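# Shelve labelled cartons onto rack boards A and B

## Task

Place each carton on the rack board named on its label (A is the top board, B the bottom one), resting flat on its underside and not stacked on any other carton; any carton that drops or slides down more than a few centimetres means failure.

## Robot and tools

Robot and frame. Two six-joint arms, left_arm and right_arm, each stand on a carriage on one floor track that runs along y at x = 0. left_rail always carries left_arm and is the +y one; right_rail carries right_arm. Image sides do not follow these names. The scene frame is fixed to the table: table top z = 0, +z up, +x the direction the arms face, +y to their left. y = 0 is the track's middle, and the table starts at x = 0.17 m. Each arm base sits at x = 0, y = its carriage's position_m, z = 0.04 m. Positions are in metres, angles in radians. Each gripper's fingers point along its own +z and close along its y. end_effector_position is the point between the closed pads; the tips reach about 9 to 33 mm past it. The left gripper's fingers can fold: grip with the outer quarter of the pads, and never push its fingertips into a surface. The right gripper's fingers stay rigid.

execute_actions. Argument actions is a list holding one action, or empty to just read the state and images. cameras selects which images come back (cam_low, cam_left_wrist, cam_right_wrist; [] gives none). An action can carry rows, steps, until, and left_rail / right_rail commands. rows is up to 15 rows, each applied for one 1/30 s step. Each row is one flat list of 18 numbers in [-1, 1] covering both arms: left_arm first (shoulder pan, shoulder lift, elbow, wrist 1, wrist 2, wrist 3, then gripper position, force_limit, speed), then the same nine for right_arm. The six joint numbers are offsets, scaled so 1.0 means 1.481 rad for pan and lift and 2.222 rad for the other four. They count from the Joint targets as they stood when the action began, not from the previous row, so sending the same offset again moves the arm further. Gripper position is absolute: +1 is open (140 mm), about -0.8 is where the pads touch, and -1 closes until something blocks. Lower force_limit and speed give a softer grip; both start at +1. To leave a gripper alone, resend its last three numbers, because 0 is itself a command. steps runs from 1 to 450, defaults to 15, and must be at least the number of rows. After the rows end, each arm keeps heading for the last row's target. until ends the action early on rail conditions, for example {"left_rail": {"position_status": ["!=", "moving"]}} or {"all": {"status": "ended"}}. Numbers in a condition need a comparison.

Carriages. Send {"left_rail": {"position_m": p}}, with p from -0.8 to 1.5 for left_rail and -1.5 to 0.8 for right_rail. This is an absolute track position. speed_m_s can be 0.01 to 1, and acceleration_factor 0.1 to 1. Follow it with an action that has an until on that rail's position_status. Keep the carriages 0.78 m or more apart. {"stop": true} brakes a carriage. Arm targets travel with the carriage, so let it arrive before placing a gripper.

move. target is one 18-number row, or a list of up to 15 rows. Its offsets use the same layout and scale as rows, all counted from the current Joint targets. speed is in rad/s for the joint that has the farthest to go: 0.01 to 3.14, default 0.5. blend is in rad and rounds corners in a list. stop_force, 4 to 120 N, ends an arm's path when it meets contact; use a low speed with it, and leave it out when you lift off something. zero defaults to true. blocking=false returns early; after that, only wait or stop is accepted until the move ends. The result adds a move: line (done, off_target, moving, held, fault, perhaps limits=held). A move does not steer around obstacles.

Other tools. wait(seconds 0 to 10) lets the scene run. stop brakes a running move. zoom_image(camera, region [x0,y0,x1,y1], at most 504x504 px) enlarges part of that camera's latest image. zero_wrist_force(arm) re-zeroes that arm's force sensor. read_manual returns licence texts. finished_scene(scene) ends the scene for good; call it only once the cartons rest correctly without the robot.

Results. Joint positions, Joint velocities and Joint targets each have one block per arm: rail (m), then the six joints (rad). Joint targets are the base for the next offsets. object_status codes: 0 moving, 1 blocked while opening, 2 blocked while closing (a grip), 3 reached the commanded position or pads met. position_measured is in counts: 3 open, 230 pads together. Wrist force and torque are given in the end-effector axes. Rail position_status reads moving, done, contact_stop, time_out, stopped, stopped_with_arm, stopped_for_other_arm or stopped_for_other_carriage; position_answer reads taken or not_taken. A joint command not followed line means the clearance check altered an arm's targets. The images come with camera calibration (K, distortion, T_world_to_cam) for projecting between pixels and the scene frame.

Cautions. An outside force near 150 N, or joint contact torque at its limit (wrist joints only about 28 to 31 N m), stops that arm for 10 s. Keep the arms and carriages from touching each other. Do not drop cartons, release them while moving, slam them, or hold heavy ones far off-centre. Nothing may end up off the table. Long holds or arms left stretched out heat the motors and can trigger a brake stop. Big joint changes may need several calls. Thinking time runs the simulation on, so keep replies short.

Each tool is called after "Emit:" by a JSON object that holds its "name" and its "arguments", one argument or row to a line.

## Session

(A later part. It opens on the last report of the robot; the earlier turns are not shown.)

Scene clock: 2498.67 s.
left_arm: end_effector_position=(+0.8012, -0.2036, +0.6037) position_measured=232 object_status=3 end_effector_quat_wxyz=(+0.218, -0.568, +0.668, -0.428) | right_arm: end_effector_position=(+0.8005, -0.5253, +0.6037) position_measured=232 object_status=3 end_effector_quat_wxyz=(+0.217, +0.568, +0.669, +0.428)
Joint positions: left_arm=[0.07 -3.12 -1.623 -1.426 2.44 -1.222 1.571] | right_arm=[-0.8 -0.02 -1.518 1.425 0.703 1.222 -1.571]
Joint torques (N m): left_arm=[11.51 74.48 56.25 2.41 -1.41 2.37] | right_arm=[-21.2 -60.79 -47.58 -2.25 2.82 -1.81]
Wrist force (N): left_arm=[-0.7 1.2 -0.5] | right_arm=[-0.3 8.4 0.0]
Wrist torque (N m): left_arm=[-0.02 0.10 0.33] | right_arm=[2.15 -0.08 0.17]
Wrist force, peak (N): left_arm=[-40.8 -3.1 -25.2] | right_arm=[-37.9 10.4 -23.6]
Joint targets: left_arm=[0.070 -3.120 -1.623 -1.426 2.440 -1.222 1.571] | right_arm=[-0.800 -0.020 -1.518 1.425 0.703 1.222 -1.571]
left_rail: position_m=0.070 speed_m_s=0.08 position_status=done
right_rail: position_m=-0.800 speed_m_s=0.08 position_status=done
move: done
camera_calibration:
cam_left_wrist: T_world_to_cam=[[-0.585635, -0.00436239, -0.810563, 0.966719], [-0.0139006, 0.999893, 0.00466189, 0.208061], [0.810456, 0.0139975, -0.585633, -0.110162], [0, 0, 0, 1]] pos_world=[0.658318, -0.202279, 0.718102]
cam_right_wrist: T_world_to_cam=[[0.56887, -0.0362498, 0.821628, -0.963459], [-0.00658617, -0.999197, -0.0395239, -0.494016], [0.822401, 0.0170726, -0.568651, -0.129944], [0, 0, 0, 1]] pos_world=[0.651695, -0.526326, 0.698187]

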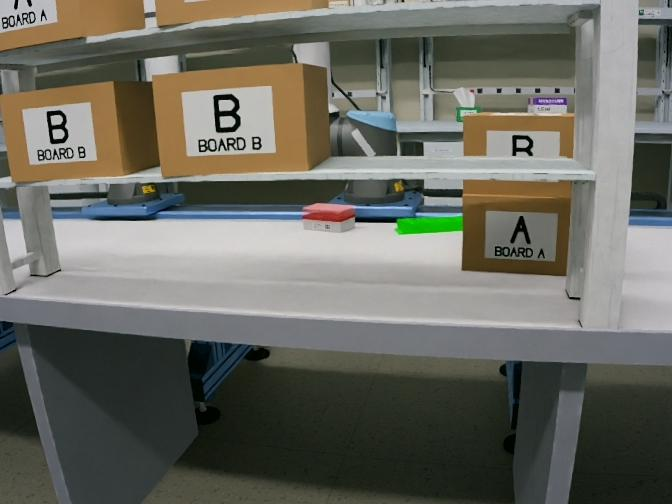

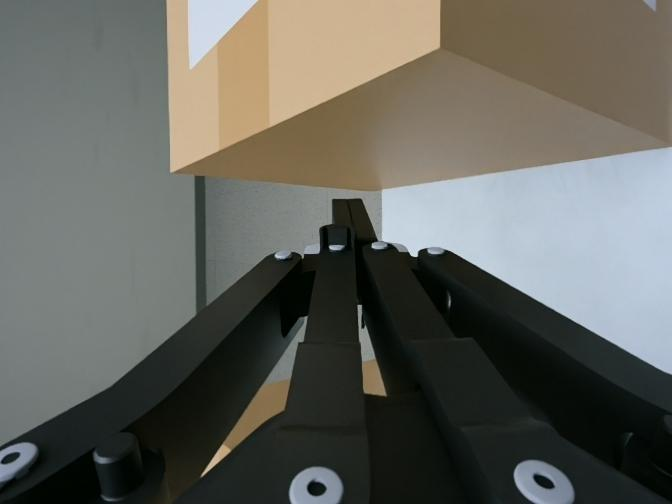

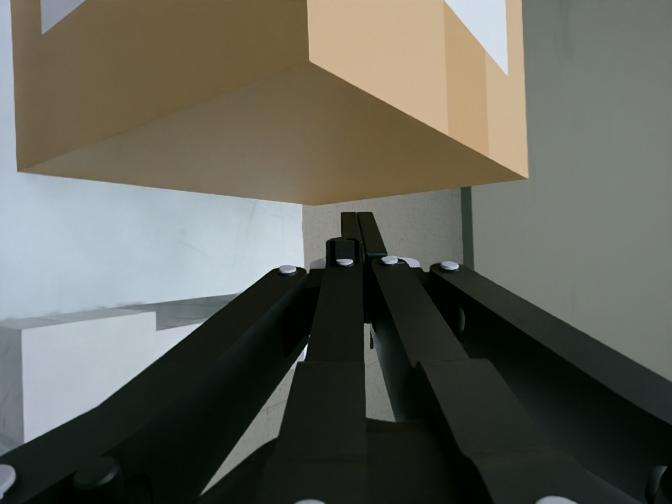

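Emit:
{"name": "move", "arguments": {
  "target": [
    [0.0, -0.00527, 0.03464, -0.03152, 0, 0, -1.0, 0.0, -1.0, -0.0, 0.00527, -0.03464, 0.03152, 0, 0, -1.0, 0.0, -1.0],
    [0.0, 0.18071, -0.07896, -0.04187, 0, 0, -1.0, 0.0, -1.0, 0.0, -0.18071, 0.07896, 0.04187, 0, 0, -1.0, 0.0, -1.0],
    [0.0338, 0.36743, -0.2563, 0.01101, 0, 0, -1.0, 0.0, -1.0, -0.0338, -0.36743, 0.2563, -0.01101, 0, 0, -1.0, 0.0, -1.0]
  ],
  "speed": [0.15, 0.3, 0.4],
  "blend": [0.02, 0.05, 0],
  "cameras": []
}}

Emit:
{"name": "execute_actions", "arguments": {
  "actions": [
    {"left_rail": {"position_m": 0.909, "speed_m_s": 0.3, "acceleration_factor": 0.3}, "right_rail": {"position_m": 0.037, "speed_m_s": 0.3, "acceleration_factor": 0.3}, "steps": 300, "until": {"all": {"status": "ended"}}}
  ]
}}

Scene clock: 2512.37 s.
left_arm: end_effector_position=(+0.4943, -0.1857, +0.5176) position_measured=232 object_status=3 end_effector_quat_wxyz=(+0.228, -0.585, +0.654, -0.423) | right_arm: end_effector_position=(+0.4936, -0.5434, +0.5176) position_measured=232 object_status=3 end_effector_quat_wxyz=(+0.228, +0.584, +0.654, +0.422)
Joint positions: left_arm=[0.07 -3.07 -1.079 -1.995 2.465 -1.222 1.571] | right_arm=[-0.8 -0.07 -2.062 1.995 0.679 1.222 -1.571]
Joint torques (N m): left_arm=[12.7 25.21 38.01 2.7 -0.95 2.36] | right_arm=[-15.48 -14.91 -32.87 -2.76 1.82 -1.91]
Wrist force (N): left_arm=[-0.7 1.4 -0.2] | right_arm=[0.0 8.5 -0.3]
Wrist torque (N m): left_arm=[0.06 0.11 0.34] | right_arm=[2.20 -0.07 0.16]
Wrist force, peak (N): left_arm=[-1.0 3.5 -0.7] | right_arm=[-0.7 10.2 1.1]
Joint targets: left_arm=[0.070 -3.070 -1.079 -1.995 2.465 -1.222 1.571] | right_arm=[-0.800 -0.070 -2.062 1.995 0.679 1.222 -1.571]
left_rail: position_m=0.070 speed_m_s=0.08 position_status=done
right_rail: position_m=-0.800 speed_m_s=0.08 position_status=done
move: done
No camera images: "cameras" was empty.

Scene clock: 2516.90 s.
left_arm: end_effector_position=(+0.4942, +0.6532, +0.5175) position_measured=232 object_status=3 end_effector_quat_wxyz=(+0.228, -0.585, +0.654, -0.423) | right_arm: end_effector_position=(+0.4935, +0.2935, +0.5175) position_measured=232 object_status=3 end_effector_quat_wxyz=(+0.228, +0.584, +0.654, +0.422)
Joint positions: left_arm=[0.909 -3.07 -1.079 -1.995 2.465 -1.222 1.571] | right_arm=[0.037 -0.07 -2.062 1.995 0.679 1.222 -1.571]
Joint torques (N m): left_arm=[10.82 26.48 44.71 0.51 -0.11 2.47] | right_arm=[-12.16 -11.84 -39.67 -0.25 1.15 -1.79]
Wrist force (N): left_arm=[-0.7 1.4 -0.1] | right_arm=[0.2 8.5 -0.4]
Wrist torque (N m): left_arm=[0.04 0.12 0.34] | right_arm=[2.20 -0.12 0.15]
Wrist force, peak (N): left_arm=[-1.4 1.3 -0.8] | right_arm=[0.6 9.0 -0.3]
Joint targets: left_arm=[0.909 -3.070 -1.079 -1.995 2.465 -1.222 1.571] | right_arm=[0.037 -0.070 -2.062 1.995 0.679 1.222 -1.571]
Tool commands: left_gripper/position=-1.0 left_gripper/force_limit=+0.0 left_gripper/speed=-1.0 right_gripper/position=-1.0 right_gripper/force_limit=+0.0 right_gripper/speed=-1.0
left_rail: position_m=0.909 speed_m_s=0.30 position_status=done
right_rail: position_m=0.037 speed_m_s=0.30 position_status=done
camera_calibration:
cam_left_wrist: T_world_to_cam=[[-0.585248, -0.033899, -0.810145, 0.739601], [-0.0641421, 0.99793, 0.00457966, -0.626391], [0.808313, 0.0546446, -0.586211, 0.0509177], [0, 0, 0, 1]] pos_world=[0.351514, 0.647384, 0.631901]
cam_right_wrist: T_world_to_cam=[[0.566855, -0.0647877, 0.821266, -0.678791], [-0.0567649, -0.997605, -0.0395184, 0.343081], [0.82186, -0.0242178, -0.569175, 0.072135], [0, 0, 0, 1]] pos_world=[0.344966, 0.300029, 0.612084]

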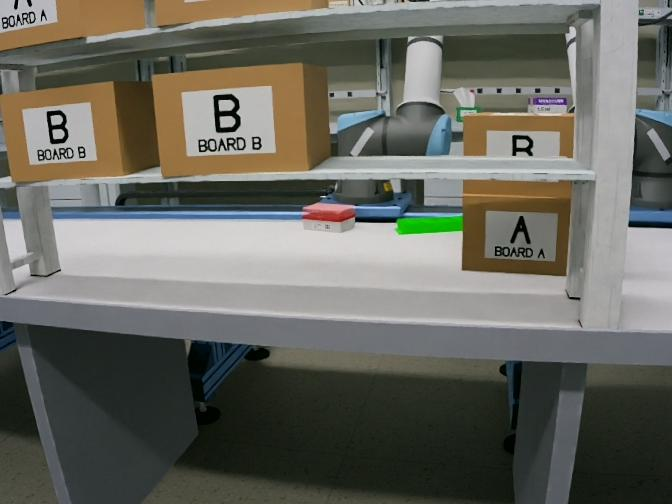

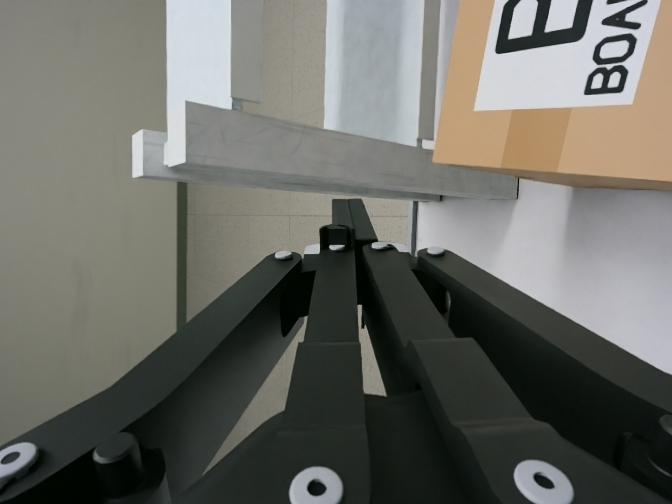

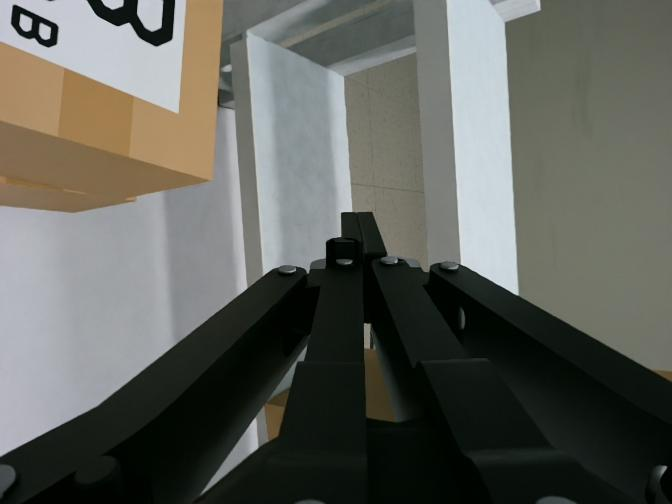

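Emit:
{"name": "execute_actions", "arguments": {
  "actions": [
    {"left_rail": {"position_m": 0.918, "speed_m_s": 0.1, "acceleration_factor": 0.3}, "right_rail": {"position_m": 0.053, "speed_m_s": 0.1, "acceleration_factor": 0.3}, "steps": 120, "until": {"all": {"status": "ended"}}}
  ],
  "cameras": []
}}

Emit:
{"name": "move", "arguments": {
  "target": [
    [0, 0.13509, -0.2265, 0.33334, 0, 0, -1.0, 0.0, -1.0, 0, -0.13509, 0.2265, -0.33334, 0, 0, -1.0, 0.0, -1.0],
    [0, 0.02912, -0.29733, 0.4748, 0, 0, -1.0, 0.0, -1.0, 0, -0.02912, 0.29733, -0.4748, 0, 0, -1.0, 0.0, -1.0]
  ],
  "speed": [0.5, 0.25],
  "blend": [0.03, 0]
}}

Scene clock: 2596.80 s.
left_arm: end_effector_position=(+0.4942, +0.6622, +0.5175) position_measured=232 object_status=3 end_effector_quat_wxyz=(+0.228, -0.585, +0.654, -0.423) | right_arm: end_effector_position=(+0.4935, +0.3095, +0.5175) position_measured=232 object_status=3 end_effector_quat_wxyz=(+0.228, +0.584, +0.654, +0.422)
Joint positions: left_arm=[0.918 -3.07 -1.079 -1.995 2.465 -1.222 1.571] | right_arm=[0.053 -0.07 -2.062 1.995 0.679 1.222 -1.571]
Joint torques (N m): left_arm=[9.38 21.39 50.99 -0.85 0.48 2.39] | right_arm=[-10.56 -11.76 -46.45 2.02 0.74 -1.84]
Wrist force (N): left_arm=[-0.7 1.5 -0.4] | right_arm=[-0.1 8.4 -0.5]
Wrist torque (N m): left_arm=[0.05 0.11 0.34] | right_arm=[2.18 -0.06 0.16]
Wrist force, peak (N): left_arm=[-0.9 1.6 -0.3] | right_arm=[0.2 8.9 -0.4]
Joint targets: left_arm=[0.918 -3.070 -1.079 -1.995 2.465 -1.222 1.571] | right_arm=[0.053 -0.070 -2.062 1.995 0.679 1.222 -1.571]
Tool commands: left_gripper/position=-1.0 left_gripper/force_limit=+0.0 left_gripper/speed=-1.0 right_gripper/position=-1.0 right_gripper/force_limit=+0.0 right_gripper/speed=-1.0
left_rail: position_m=0.918 speed_m_s=0.10 position_status=done
right_rail: position_m=0.053 speed_m_s=0.10 position_status=done
No camera images: "cameras" was empty.

Scene clock: 2600.10 s.
left_arm: end_effector_position=(+0.4892, +0.6619, +0.2759) position_measured=232 object_status=3 end_effector_quat_wxyz=(+0.374, -0.476, +0.595, -0.529) | right_arm: end_effector_position=(+0.4887, +0.3099, +0.2758) position_measured=232 object_status=3 end_effector_quat_wxyz=(+0.373, +0.475, +0.596, +0.529)
Joint positions: left_arm=[0.918 -3.07 -1.036 -2.656 3.519 -1.222 1.571] | right_arm=[0.053 -0.07 -2.106 2.655 -0.376 1.222 -1.571]
Joint torques (N m): left_arm=[6.47 -26.18 33.47 6.15 0.69 2.33] | right_arm=[-8.37 17.38 -28.31 -6.61 0.4 -1.7]
Wrist force (N): left_arm=[-0.7 1.8 -0.3] | right_arm=[0.0 8.9 0.3]
Wrist torque (N m): left_arm=[0.05 0.17 0.37] | right_arm=[2.26 -0.10 0.08]
Wrist force, peak (N): left_arm=[-0.9 2.7 -0.3] | right_arm=[0.5 9.9 -1.0]
Joint targets: left_arm=[0.918 -3.070 -1.036 -2.656 3.520 -1.222 1.571] | right_arm=[0.053 -0.070 -2.105 2.656 -0.376 1.222 -1.571]
left_rail: position_m=0.918 speed_m_s=0.10 position_status=done
right_rail: position_m=0.053 speed_m_s=0.10 position_status=done
move: done
camera_calibration:
cam_left_wrist: T_world_to_cam=[[-0.187833, -0.00543786, -0.982186, 0.375438], [-0.0667527, 0.997743, 0.00724177, -0.633618], [0.97993, 0.0669239, -0.187772, -0.289021], [0, 0, 0, 1]] pos_world=[0.311444, 0.653572, 0.319068]
cam_right_wrist: T_world_to_cam=[[0.166291, -0.0366653, 0.985395, -0.334633], [-0.0413566, -0.998689, -0.0301807, 0.339791], [0.985209, -0.0357338, -0.16759, -0.248102], [0, 0, 0, 1]] pos_world=[0.314131, 0.31821, 0.298421]

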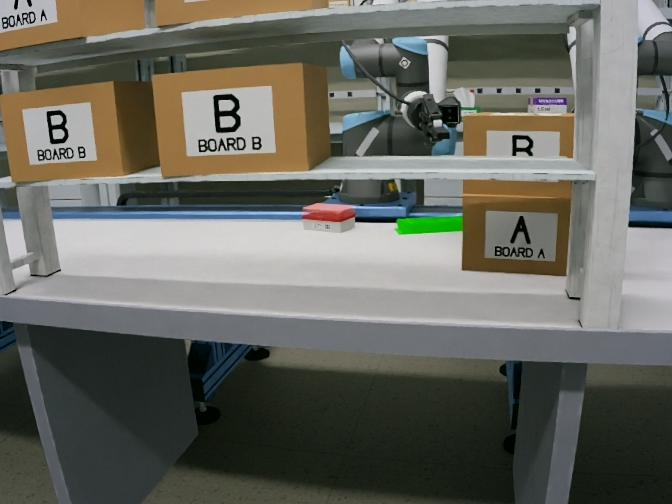

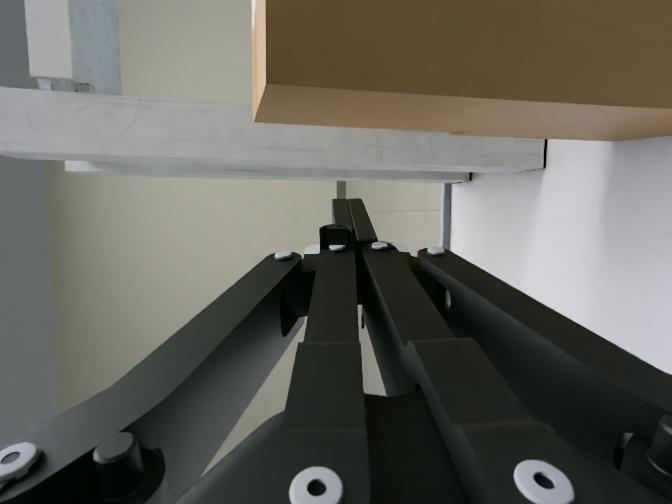

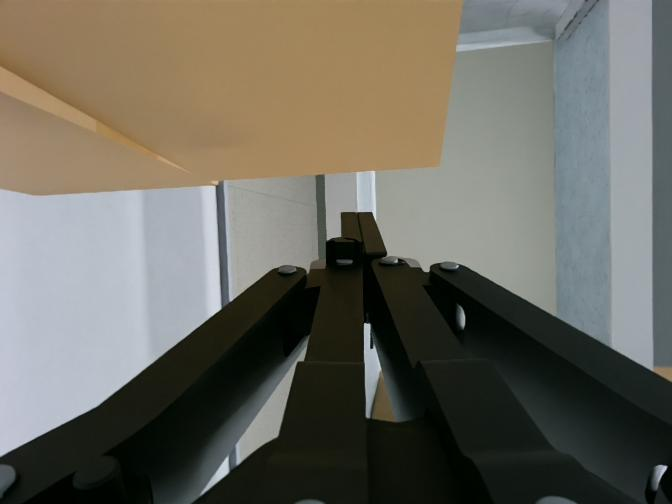

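Emit:
{"name": "move", "arguments": {
  "target": [-0.062, 0, 0, 0, 0, 0, -1.0, 0.0, -1.0, 0.062, 0, 0, 0, 0, 0, -1.0, 0.0, -1.0],
  "speed": 0.04,
  "stop_force": 20,
  "cameras": ["cam_low"]
}}

Scene clock: 2609.30 s.
left_arm: end_effector_position=(+0.4661, +0.6222, +0.2758) position_measured=232 object_status=3 end_effector_quat_wxyz=(+0.351, -0.451, +0.615, -0.544) | right_arm: end_effector_position=(+0.4655, +0.3500, +0.2757) position_measured=232 object_status=3 end_effector_quat_wxyz=(+0.350, +0.450, +0.615, +0.544)
Joint positions: left_arm=[0.918 -3.153 -1.036 -2.656 3.52 -1.223 1.571] | right_arm=[0.053 0.014 -2.105 2.656 -0.376 1.222 -1.571]
Joint torques (N m): left_arm=[3.5 -19.01 41.75 2.82 10.74 2.49] | right_arm=[-5.49 16.05 -38.36 -2.77 -12.53 -1.92]
Wrist force (N): left_arm=[-17.0 1.8 -4.8] | right_arm=[-20.4 10.5 -6.6]
Wrist torque (N m): left_arm=[0.12 -0.44 0.40] | right_arm=[2.26 -0.52 0.10]
Wrist force, peak (N): left_arm=[-28.3 1.8 -8.2] | right_arm=[-28.8 11.7 -8.8]
Joint targets: left_arm=[0.918 -3.153 -1.036 -2.656 3.520 -1.223 1.571] | right_arm=[0.053 0.014 -2.105 2.656 -0.376 1.222 -1.571]
left_rail: position_m=0.918 speed_m_s=0.10 position_status=done
right_rail: position_m=0.053 speed_m_s=0.10 position_status=done
move: contact (left_arm, right_arm)
Images, in order (width x height): cam_low 672x504.

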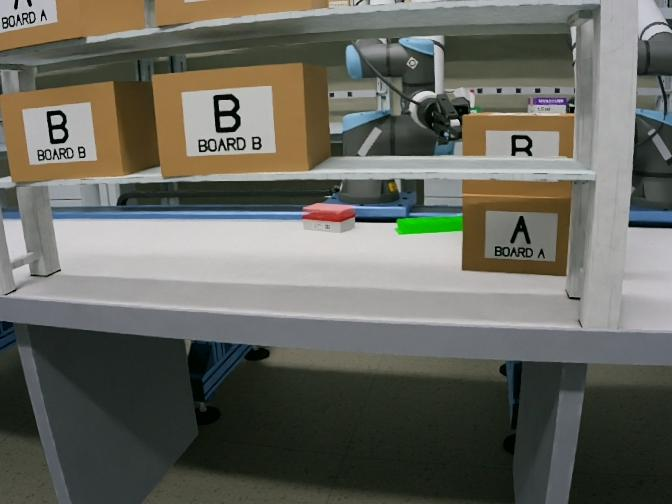

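Emit:
{"name": "move", "arguments": {
  "target": [
    [0.02, 0, 0, 0, 0, 0, -1.0, 0.0, -1.0, -0.02, 0, 0, 0, 0, 0, -1.0, 0.0, -1.0],
    [0.02, -0.06069, 0.0016, 0.03885, 0, 0, -1.0, 0.0, -1.0, -0.02, 0.06069, -0.0016, -0.03885, 0, 0, -1.0, 0.0, -1.0]
  ],
  "speed": [0.05, 0.1]
}}

Scene clock: 2639.67 s.
left_arm: end_effector_position=(+0.4956, +0.6364, +0.2609) position_measured=232 object_status=3 end_effector_quat_wxyz=(+0.359, -0.460, +0.608, -0.539) | right_arm: end_effector_position=(+0.4950, +0.3358, +0.2607) position_measured=232 object_status=3 end_effector_quat_wxyz=(+0.358, +0.459, +0.609, +0.539)
Joint positions: left_arm=[0.918 -3.124 -1.126 -2.653 3.606 -1.223 1.571] | right_arm=[0.053 -0.016 -2.016 2.652 -0.462 1.222 -1.571]
Joint torques (N m): left_arm=[10.9 -24.14 52.69 5.61 -1.51 2.4] | right_arm=[-14.77 14.17 -42.25 -6.21 2.72 -1.86]
Wrist force (N): left_arm=[-0.7 2.1 -0.6] | right_arm=[-3.3 8.0 1.0]
Wrist torque (N m): left_arm=[0.13 0.17 0.37] | right_arm=[2.02 0.61 0.10]
Wrist force, peak (N): left_arm=[-20.4 2.4 -6.4] | right_arm=[-21.0 10.6 -6.1]
Joint targets: left_arm=[0.918 -3.124 -1.126 -2.653 3.606 -1.223 1.571] | right_arm=[0.053 -0.016 -2.016 2.652 -0.462 1.222 -1.571]
left_rail: position_m=0.918 speed_m_s=0.10 position_status=done
right_rail: position_m=0.053 speed_m_s=0.10 position_status=done
move: done
camera_calibration:
cam_left_wrist: T_world_to_cam=[[-0.187856, 0.00474477, -0.982185, 0.355318], [-0.013081, 0.999888, 0.0073322, -0.635614], [0.98211, 0.0142254, -0.187772, -0.264043], [0, 0, 0, 1]] pos_world=[0.317754, 0.637613, 0.304068]
cam_right_wrist: T_world_to_cam=[[0.168038, -0.0275659, 0.985395, -0.323875], [0.012981, -0.99946, -0.030173, 0.338804], [0.985695, 0.0178616, -0.167589, -0.274158], [0, 0, 0, 1]] pos_world=[0.320261, 0.33459, 0.283421]

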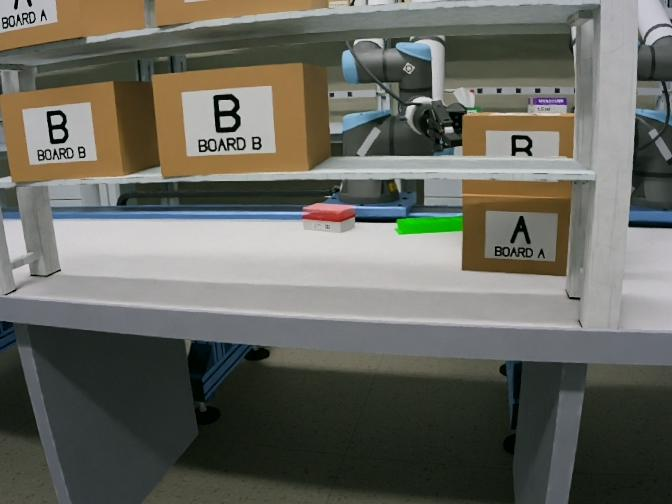

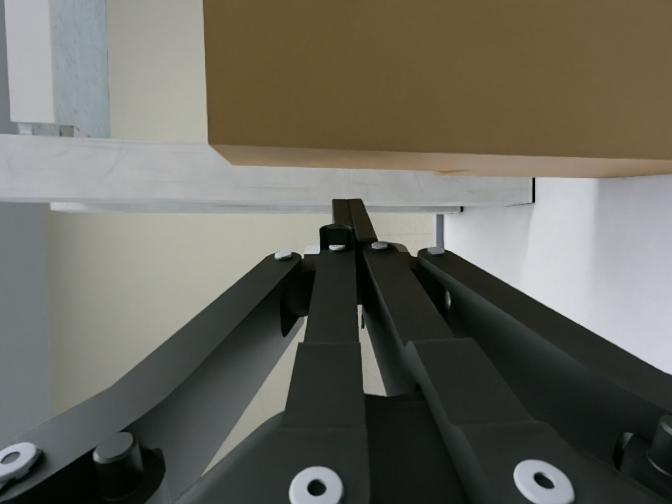

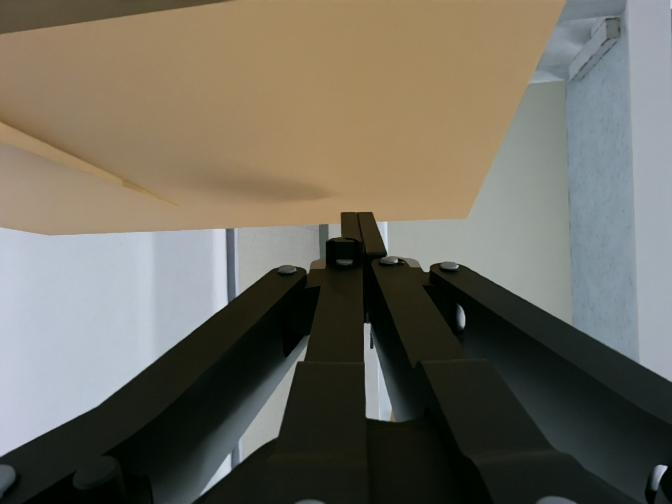

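Emit:
{"name": "move", "arguments": {
  "target": [-0.045, 0, 0, 0, 0, 0, -1.0, 0.0, -1.0, 0.045, 0, 0, 0, 0, 0, -1.0, 0.0, -1.0],
  "speed": 0.03,
  "stop_force": 20,
  "cameras": ["cam_low"]
}}

Scene clock: 2661.87 s.
left_arm: end_effector_position=(+0.4873, +0.6224, +0.2609) position_measured=232 object_status=3 end_effector_quat_wxyz=(+0.351, -0.451, +0.614, -0.544) | right_arm: end_effector_position=(+0.4867, +0.3498, +0.2607) position_measured=232 object_status=3 end_effector_quat_wxyz=(+0.351, +0.450, +0.615, +0.544)
Joint positions: left_arm=[0.918 -3.153 -1.126 -2.653 3.606 -1.223 1.571] | right_arm=[0.053 0.013 -2.016 2.652 -0.462 1.222 -1.571]
Joint torques (N m): left_arm=[3.71 -17.1 44.99 3.32 11.68 2.26] | right_arm=[-6.58 12.93 -34.74 -3.92 -11.66 -1.95]
Wrist force (N): left_arm=[-18.7 2.1 -4.1] | right_arm=[-22.4 8.8 -5.3]
Wrist torque (N m): left_arm=[0.15 -0.44 0.39] | right_arm=[1.95 0.20 0.14]
Wrist force, peak (N): left_arm=[-27.4 -0.6 -7.5] | right_arm=[-29.5 11.5 -6.6]
Joint targets: left_arm=[0.918 -3.153 -1.126 -2.653 3.606 -1.223 1.571] | right_arm=[0.053 0.013 -2.016 2.652 -0.462 1.222 -1.571]
left_rail: position_m=0.918 speed_m_s=0.10 position_status=done
right_rail: position_m=0.053 speed_m_s=0.10 position_status=done
move: contact (left_arm, right_arm); left_arm: the shoulder pan is farthest, 0.038 rad from its target; right_arm: the shoulder pan is farthest, 0.038 rad from its target
Images, in order (width x height): cam_low 672x504.

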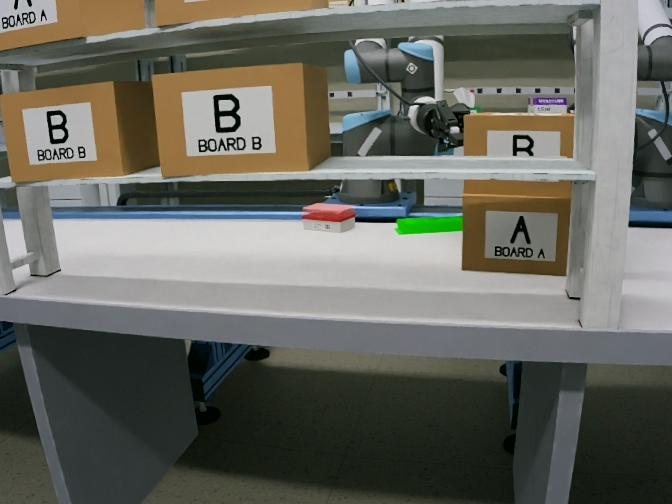

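Emit:
{"name": "zoom_image", "arguments": {
  "camera": "cam_low",
  "region": [440, 90, 640, 290]
}}

Scaled by 2.520.

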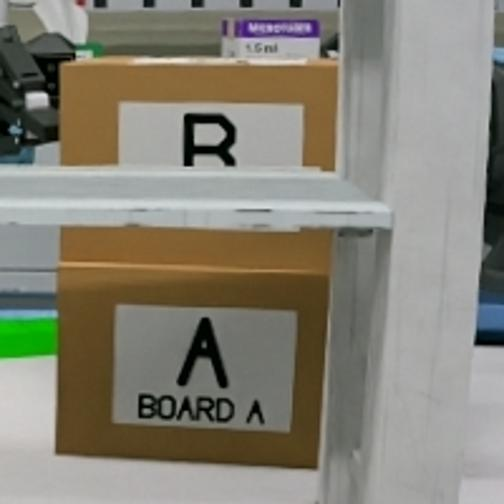

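Emit:
{"name": "move", "arguments": {
  "target": [-0.0028, 0, 0, 0, 0, 0, -1.0, 0.0, -1.0, 0.0028, 0, 0, 0, 0, 0, -1.0, 0.0, -1.0],
  "speed": 0.02,
  "cameras": []
}}

Scene clock: 2711.80 s.
left_arm: end_effector_position=(+0.4862, +0.6203, +0.2609) position_measured=232 object_status=3 end_effector_quat_wxyz=(+0.350, -0.450, +0.615, -0.545) | right_arm: end_effector_position=(+0.4856, +0.3518, +0.2607) position_measured=232 object_status=3 end_effector_quat_wxyz=(+0.349, +0.449, +0.616, +0.545)
Joint positions: left_arm=[0.918 -3.157 -1.126 -2.653 3.606 -1.223 1.571] | right_arm=[0.053 0.017 -2.016 2.652 -0.462 1.222 -1.571]
Joint torques (N m): left_arm=[-39.67 -18.79 45.06 3.7 12.08 2.33] | right_arm=[37.23 12.66 -35.36 -3.88 -12.1 -1.78]
Wrist force (N): left_arm=[-50.3 -1.9 -15.6] | right_arm=[-50.9 12.9 -12.8]
Wrist torque (N m): left_arm=[0.19 -1.51 0.36] | right_arm=[1.85 -0.52 0.19]
Wrist force, peak (N): left_arm=[-50.3 -1.9 -15.6] | right_arm=[-50.9 12.9 -12.8]
Joint targets: left_arm=[0.918 -3.157 -1.126 -2.653 3.606 -1.223 1.571] | right_arm=[0.053 0.017 -2.016 2.652 -0.462 1.222 -1.571]
left_rail: position_m=0.918 speed_m_s=0.10 position_status=done
right_rail: position_m=0.053 speed_m_s=0.10 position_status=done
move: done
No camera images: "cameras" was empty.

Emit:
{"name": "move", "arguments": {
  "target": [0, 0.01604, 0.00709, -0.01778, 0, 0, -1.0, 0.0, -1.0, 0, -0.01604, -0.00709, 0.01778, 0, 0, -1.0, 0.0, -1.0],
  "speed": 0.03,
  "cameras": ["cam_low", "cam_right_wrist"]
}}

Scene clock: 2724.63 s.
left_arm: end_effector_position=(+0.4861, +0.6202, +0.2728) position_measured=232 object_status=3 end_effector_quat_wxyz=(+0.350, -0.450, +0.615, -0.545) | right_arm: end_effector_position=(+0.4855, +0.3519, +0.2726) position_measured=232 object_status=3 end_effector_quat_wxyz=(+0.349, +0.449, +0.616, +0.545)
Joint positions: left_arm=[0.918 -3.157 -1.102 -2.637 3.567 -1.223 1.571] | right_arm=[0.053 0.017 -2.039 2.636 -0.423 1.222 -1.571]
Joint torques (N m): left_arm=[-33.94 28.45 63.93 0.72 13.14 2.2] | right_arm=[37.6 -13.66 -48.35 -0.24 -11.84 -1.79]
Wrist force (N): left_arm=[-49.6 10.9 -16.8] | right_arm=[-52.7 1.5 -14.4]
Wrist torque (N m): left_arm=[-0.14 -1.50 0.55] | right_arm=[2.12 -0.67 0.08]
Wrist force, peak (N): left_arm=[-52.2 -0.8 -15.5] | right_arm=[-53.1 11.4 -12.9]
Joint targets: left_arm=[0.918 -3.157 -1.102 -2.637 3.566 -1.223 1.571] | right_arm=[0.053 0.017 -2.039 2.636 -0.423 1.222 -1.571]
left_rail: position_m=0.918 speed_m_s=0.10 position_status=done
right_rail: position_m=0.053 speed_m_s=0.10 position_status=done
move: done
camera_calibration:
cam_right_wrist: T_world_to_cam=[[0.168855, -0.0220357, 0.985395, -0.335899], [0.0458006, -0.998495, -0.0301769, 0.339114], [0.984576, 0.0502272, -0.167591, -0.27391], [0, 0, 0, 1]] pos_world=[0.310872, 0.34496, 0.295321]
Images, in order (width x height): cam_low 672x504, cam_right_wrist 672x504.

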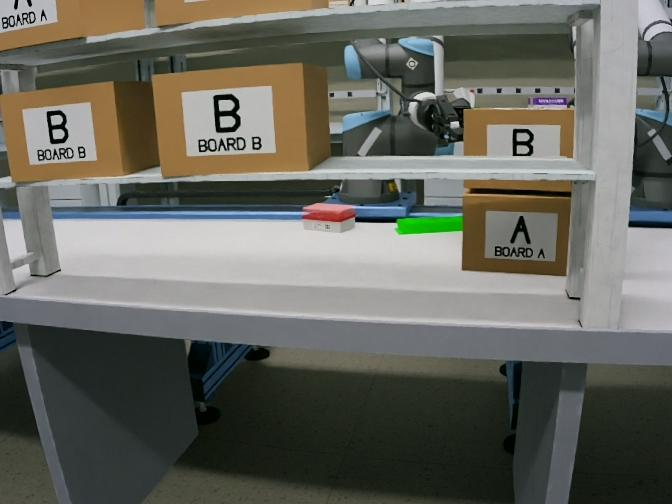

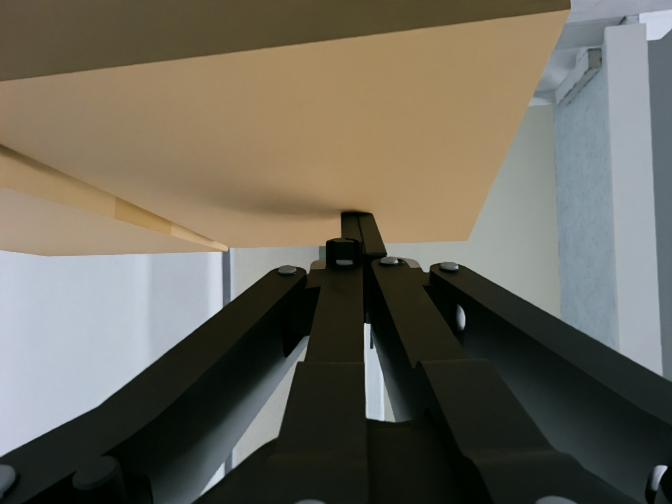

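Emit:
{"name": "zoom_image", "arguments": {
  "camera": "cam_low",
  "region": [440, 90, 640, 290]
}}

Scaled by 2.520.

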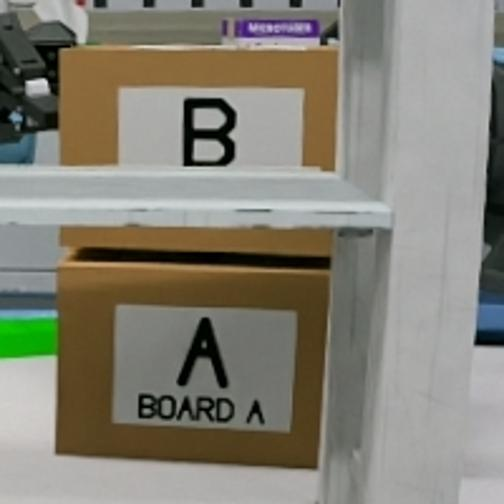

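Emit:
{"name": "move", "arguments": {
  "target": [0, 0.08837, 0.0635, -0.1224, 0, 0, -1.0, 0.0, -1.0, 0, -0.08837, -0.0635, 0.1224, 0, 0, -1.0, 0.0, -1.0],
  "speed": 0.1,
  "cameras": []
}}

Emit:
{"name": "execute_actions", "arguments": {
  "actions": [
    {"left_rail": {"position_m": 0.754, "speed_m_s": 0.08, "acceleration_factor": 0.1}, "right_rail": {"position_m": -0.111, "speed_m_s": 0.08, "acceleration_factor": 0.1}, "steps": 240, "until": {"all": {"status": "ended"}}}
  ]
}}

Scene clock: 2746.90 s.
left_arm: end_effector_position=(+0.4861, +0.6202, +0.3708) position_measured=232 object_status=3 end_effector_quat_wxyz=(+0.350, -0.450, +0.615, -0.545) | right_arm: end_effector_position=(+0.4854, +0.3519, +0.3707) position_measured=232 object_status=3 end_effector_quat_wxyz=(+0.349, +0.449, +0.616, +0.545)
Joint positions: left_arm=[0.918 -3.157 -0.971 -2.496 3.295 -1.223 1.571] | right_arm=[0.053 0.017 -2.17 2.495 -0.151 1.222 -1.571]
Joint torques (N m): left_arm=[-18.98 23.29 69.32 1.81 13.31 2.46] | right_arm=[35.29 -7.12 -54.04 -0.56 -12.1 -1.68]
Wrist force (N): left_arm=[-49.2 11.6 -15.9] | right_arm=[-52.7 0.6 -13.9]
Wrist torque (N m): left_arm=[-0.16 -1.49 0.55] | right_arm=[2.07 -0.55 0.02]
Wrist force, peak (N): left_arm=[-51.1 12.0 -16.9] | right_arm=[-54.5 1.5 -14.8]
Joint targets: left_arm=[0.918 -3.157 -0.971 -2.496 3.294 -1.223 1.571] | right_arm=[0.053 0.017 -2.170 2.495 -0.151 1.222 -1.571]
left_rail: position_m=0.918 speed_m_s=0.10 position_status=done
right_rail: position_m=0.053 speed_m_s=0.10 position_status=done
move: done
No camera images: "cameras" was empty.

Scene clock: 2750.37 s.
left_arm: end_effector_position=(+0.4861, +0.4562, +0.3708) position_measured=232 object_status=3 end_effector_quat_wxyz=(+0.350, -0.450, +0.615, -0.545) | right_arm: end_effector_position=(+0.4854, +0.1879, +0.3707) position_measured=232 object_status=3 end_effector_quat_wxyz=(+0.349, +0.449, +0.616, +0.545)
Joint positions: left_arm=[0.754 -3.157 -0.971 -2.496 3.294 -1.223 1.571] | right_arm=[-0.111 0.017 -2.17 2.495 -0.151 1.222 -1.571]
Joint torques (N m): left_arm=[-17.01 23.04 63.75 2.61 14.39 2.48] | right_arm=[33.45 -8.24 -48.97 -1.13 -12.19 -1.82]
Wrist force (N): left_arm=[-50.5 11.3 -16.6] | right_arm=[-53.8 1.0 -14.5]
Wrist torque (N m): left_arm=[-0.18 -1.51 0.55] | right_arm=[2.09 -0.64 0.02]
Wrist force, peak (N): left_arm=[-51.0 11.8 -16.4] | right_arm=[-54.4 0.3 -14.4]
Joint targets: left_arm=[0.754 -3.157 -0.971 -2.496 3.294 -1.223 1.571] | right_arm=[-0.111 0.017 -2.170 2.495 -0.151 1.222 -1.571]
Tool commands: left_gripper/position=-1.0 left_gripper/force_limit=+0.0 left_gripper/speed=-1.0 right_gripper/position=-1.0 right_gripper/force_limit=+0.0 right_gripper/speed=-1.0
left_rail: position_m=0.754 speed_m_s=0.08 position_status=done
right_rail: position_m=-0.111 speed_m_s=0.08 position_status=done
camera_calibration:
cam_left_wrist: T_world_to_cam=[[-0.187597, 0.0109222, -0.982185, 0.45949], [0.0198513, 0.999776, 0.00732623, -0.472326], [0.982045, -0.0181233, -0.187772, -0.216735], [0, 0, 0, 1]] pos_world=[0.308419, 0.463274, 0.414068]
cam_right_wrist: T_world_to_cam=[[0.168837, -0.0220367, 0.985398, -0.436159], [0.0457956, -0.998495, -0.0301761, 0.178327], [0.984579, 0.0502217, -0.167574, -0.24914], [0, 0, 0, 1]] pos_world=[0.310772, 0.18096, 0.393422]

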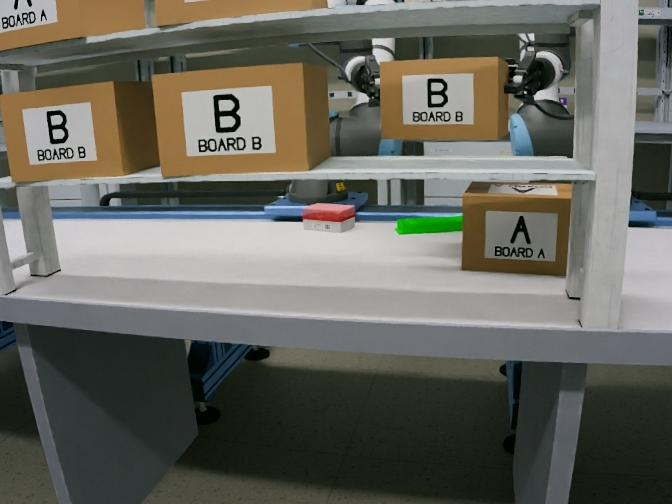

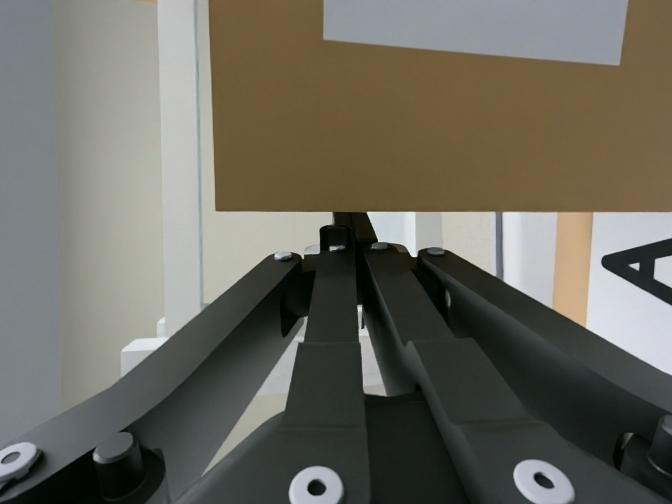

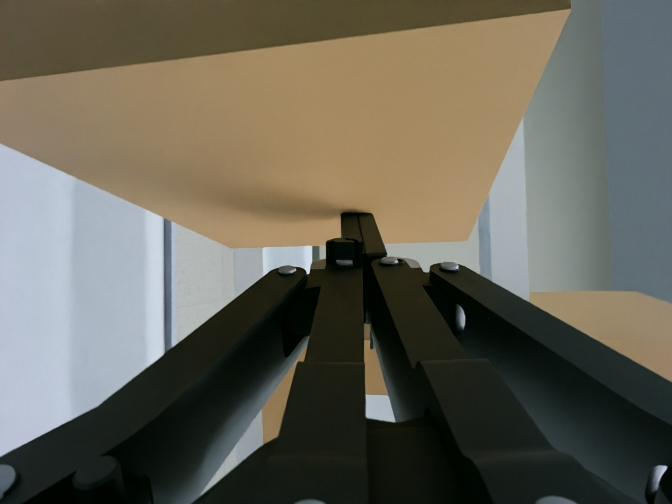

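Emit:
{"name": "move", "arguments": {
  "target": [
    [0.0012, -0.11244, 0.03243, 0.04251, 0, 0, -1.0, 0.0, -1.0, -0.0013, 0.11244, -0.03243, -0.04251, 0, 0, -1.0, 0.0, -1.0],
    [0.00166, -0.15709, 0.04851, 0.05619, 0, 0, -1.0, 0.0, -1.0, -0.0018, 0.15709, -0.04851, -0.05619, 0, 0, -1.0, 0.0, -1.0],
    [0.0025, -0.25278, 0.08992, 0.07857, 0, 0, -1.0, 0.0, -1.0, -0.00275, 0.25278, -0.08992, -0.07857, 0, 0, -1.0, 0.0, -1.0]
  ],
  "speed": 0.1,
  "blend": [0.02, 0.02, 0]
}}

Scene clock: 2769.63 s.
left_arm: end_effector_position=(+0.6561, +0.4560, +0.3709) position_measured=232 object_status=3 end_effector_quat_wxyz=(+0.351, -0.451, +0.614, -0.544) | right_arm: end_effector_position=(+0.6556, +0.1881, +0.3708) position_measured=232 object_status=3 end_effector_quat_wxyz=(+0.350, +0.450, +0.615, +0.544)
Joint positions: left_arm=[0.754 -3.153 -1.345 -2.296 3.469 -1.223 1.571] | right_arm=[-0.111 0.013 -1.796 2.295 -0.326 1.222 -1.571]
Joint torques (N m): left_arm=[-18.78 13.62 66.05 9.94 14.78 2.17] | right_arm=[17.72 -17.29 -50.99 -9.64 -11.76 -1.87]
Wrist force (N): left_arm=[-47.1 11.2 -15.4] | right_arm=[-50.5 1.1 -12.8]
Wrist torque (N m): left_arm=[-0.22 -1.46 0.56] | right_arm=[2.07 -0.59 0.01]
Wrist force, peak (N): left_arm=[-51.6 11.7 -17.0] | right_arm=[-55.0 0.6 -15.0]
Joint targets: left_arm=[0.754 -3.153 -1.346 -2.296 3.469 -1.223 1.571] | right_arm=[-0.111 0.013 -1.796 2.295 -0.326 1.222 -1.571]
left_rail: position_m=0.754 speed_m_s=0.08 position_status=done
right_rail: position_m=-0.111 speed_m_s=0.08 position_status=done
move: done
camera_calibration:
cam_left_wrist: T_world_to_cam=[[-0.187738, 0.0102293, -0.982166, 0.491849], [0.0161812, 0.999842, 0.00732044, -0.473077], [0.982086, -0.0145183, -0.187874, -0.385219], [0, 0, 0, 1]] pos_world=[0.478312, 0.462378, 0.414168]
cam_right_wrist: T_world_to_cam=[[0.168749, -0.02273, 0.985397, -0.464687], [0.0417306, -0.998673, -0.0301826, 0.173505], [0.984775, 0.0462145, -0.167577, -0.416029], [0, 0, 0, 1]] pos_world=[0.480871, 0.181939, 0.393421]

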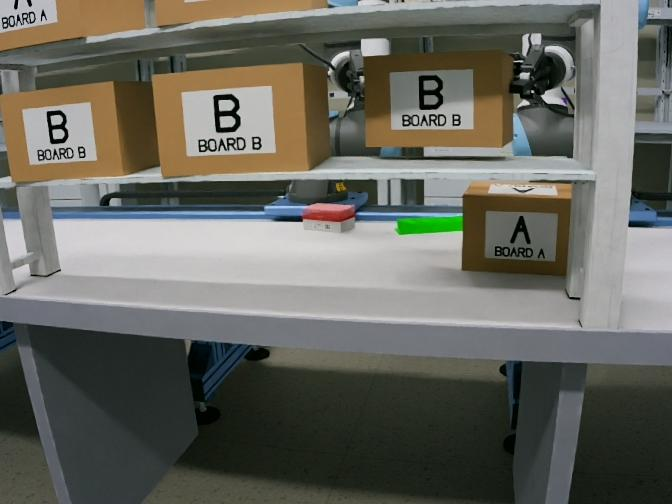

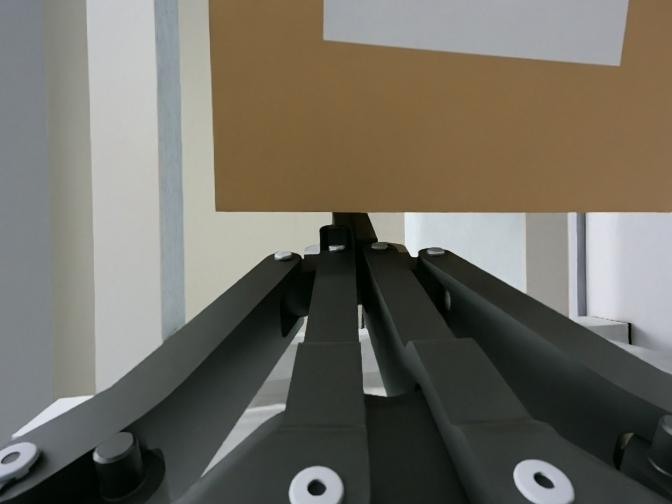

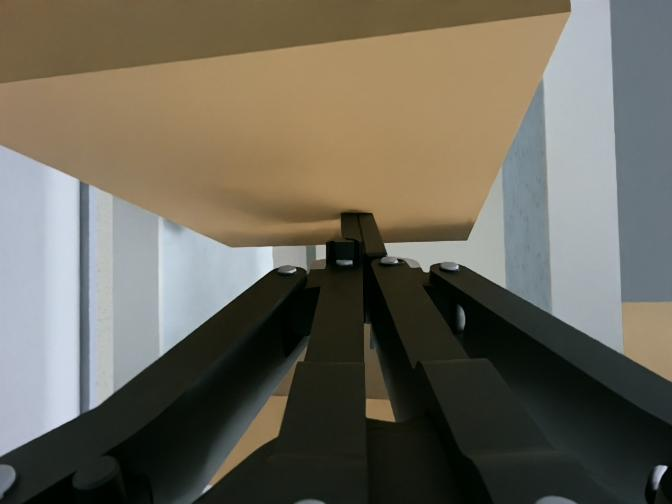

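Emit:
{"name": "move", "arguments": {
  "target": [
    [0.0006, -0.07427, 0.03922, 0.01028, 0, 0, -1.0, 0.0, -1.0, -0.0007, 0.07427, -0.03922, -0.01028, 0, 0, -1.0, 0.0, -1.0],
    [0.0012, -0.13755, 0.07785, 0.01382, 0, 0, -1.0, 0.0, -1.0, -0.0013, 0.13755, -0.07785, -0.01382, 0, 0, -1.0, 0.0, -1.0]
  ],
  "speed": 0.07,
  "blend": [0.02, 0]
}}

Scene clock: 2782.27 s.
left_arm: end_effector_position=(+0.7716, +0.4560, +0.3709) position_measured=232 object_status=3 end_effector_quat_wxyz=(+0.352, -0.451, +0.614, -0.544) | right_arm: end_effector_position=(+0.7711, +0.1881, +0.3707) position_measured=232 object_status=3 end_effector_quat_wxyz=(+0.351, +0.451, +0.615, +0.544)
Joint positions: left_arm=[0.754 -3.152 -1.549 -2.123 3.5 -1.223 1.571] | right_arm=[-0.111 0.011 -1.592 2.123 -0.356 1.222 -1.571]
Joint torques (N m): left_arm=[-24.44 30.77 65.08 9.61 16.36 2.28] | right_arm=[19.6 -36.77 -49.58 -9.25 -11.86 -1.73]
Wrist force (N): left_arm=[-44.2 11.7 -13.8] | right_arm=[-47.3 0.4 -11.5]
Wrist torque (N m): left_arm=[-0.20 -1.29 0.55] | right_arm=[2.07 -0.54 0.01]
Wrist force, peak (N): left_arm=[-47.5 10.7 -16.1] | right_arm=[-50.9 0.4 -13.3]
Joint targets: left_arm=[0.754 -3.152 -1.549 -2.123 3.500 -1.223 1.571] | right_arm=[-0.111 0.011 -1.592 2.122 -0.356 1.222 -1.571]
left_rail: position_m=0.754 speed_m_s=0.08 position_status=done
right_rail: position_m=-0.111 speed_m_s=0.08 position_status=done
move: done
camera_calibration:
cam_left_wrist: T_world_to_cam=[[-0.187758, 0.0099115, -0.982165, 0.513694], [0.0143514, 0.99987, 0.00734665, -0.473585], [0.98211, -0.012716, -0.187876, -0.499497], [0, 0, 0, 1]] pos_world=[0.593808, 0.462081, 0.414168]
cam_right_wrist: T_world_to_cam=[[0.168819, -0.0230449, 0.985378, -0.484164], [0.0398023, -0.998752, -0.0301768, 0.170132], [0.984843, 0.0443147, -0.167691, -0.529532], [0, 0, 0, 1]] pos_world=[0.59647, 0.182229, 0.393421]

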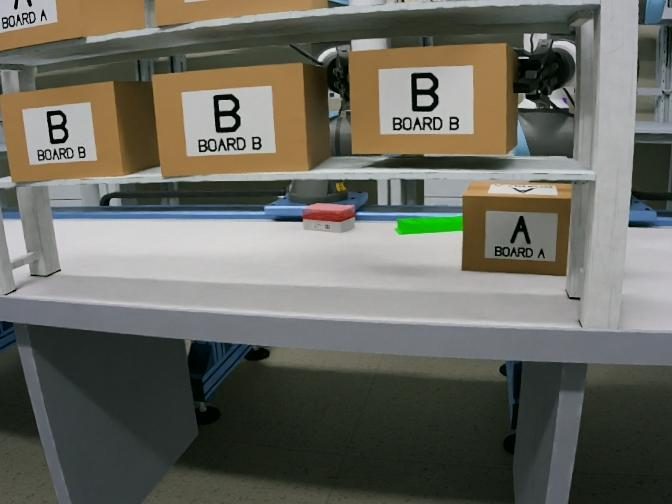

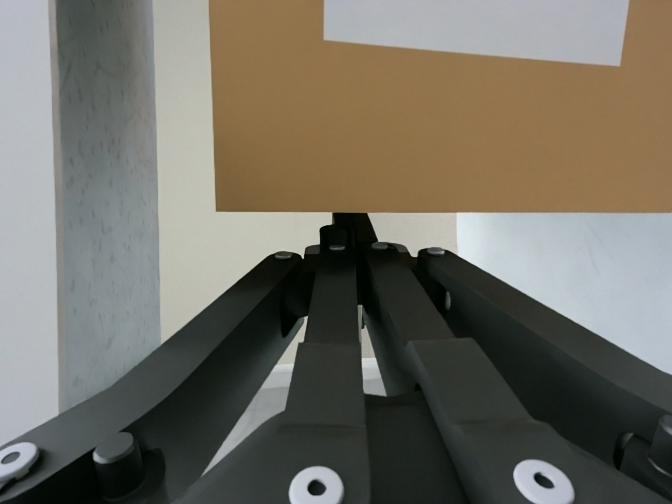

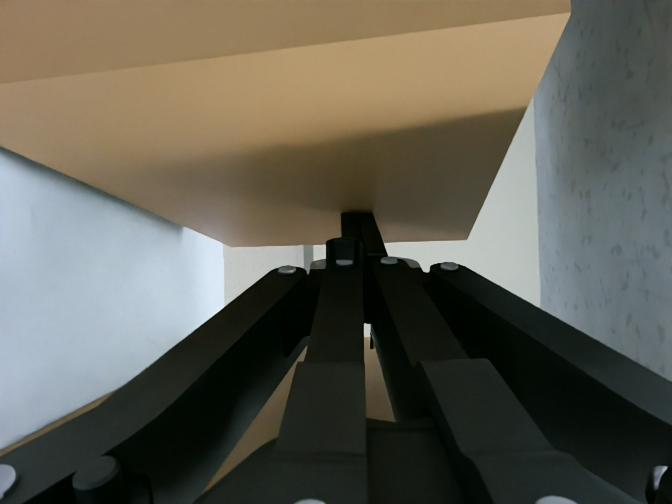

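Emit:
{"name": "move", "arguments": {
  "target": [0.0, -0.0245, -0.01627, 0.0326, 0, 0, -1.0, 0.0, -1.0, 0.0, 0.0245, 0.01627, -0.0326, 0, 0, -1.0, 0.0, -1.0],
  "speed": 0.02,
  "stop_force": 8,
  "cameras": ["cam_low"]
}}

Scene clock: 2791.97 s.
left_arm: end_effector_position=(+0.7720, +0.4560, +0.3483) position_measured=232 object_status=3 end_effector_quat_wxyz=(+0.352, -0.451, +0.614, -0.544) | right_arm: end_effector_position=(+0.7716, +0.1882, +0.3477) position_measured=232 object_status=3 end_effector_quat_wxyz=(+0.351, +0.451, +0.615, +0.544)
Joint positions: left_arm=[0.754 -3.152 -1.573 -2.146 3.547 -1.223 1.571] | right_arm=[-0.111 0.011 -1.568 2.146 -0.404 1.222 -1.571]
Joint torques (N m): left_arm=[-26.94 70.56 58.25 1.33 17.19 2.24] | right_arm=[21.98 -54.15 -44.3 0.53 -11.88 -1.62]
Wrist force (N): left_arm=[-43.9 5.0 -14.5] | right_arm=[-47.9 7.9 -15.3]
Wrist torque (N m): left_arm=[-0.11 -1.37 0.46] | right_arm=[1.98 -0.53 0.10]
Wrist force, peak (N): left_arm=[-44.4 11.5 -14.1] | right_arm=[-48.8 11.9 -18.5]
Joint targets: left_arm=[0.754 -3.152 -1.573 -2.146 3.547 -1.223 1.571] | right_arm=[-0.111 0.011 -1.568 2.146 -0.404 1.222 -1.571]
left_rail: position_m=0.754 speed_m_s=0.08 position_status=done
right_rail: position_m=-0.111 speed_m_s=0.08 position_status=done
move: contact (left_arm, right_arm); left_arm: the wrist 1 is farthest, 0.026 rad from its target; right_arm: the wrist 1 is farthest, 0.024 rad from its target
Images, in order (width x height): cam_low 672x504.

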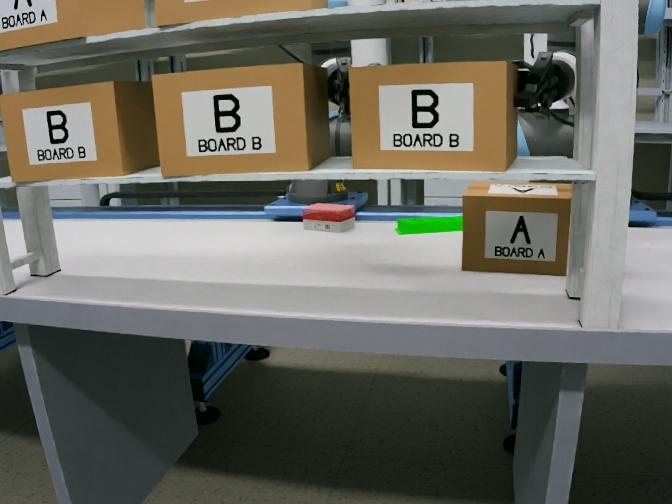

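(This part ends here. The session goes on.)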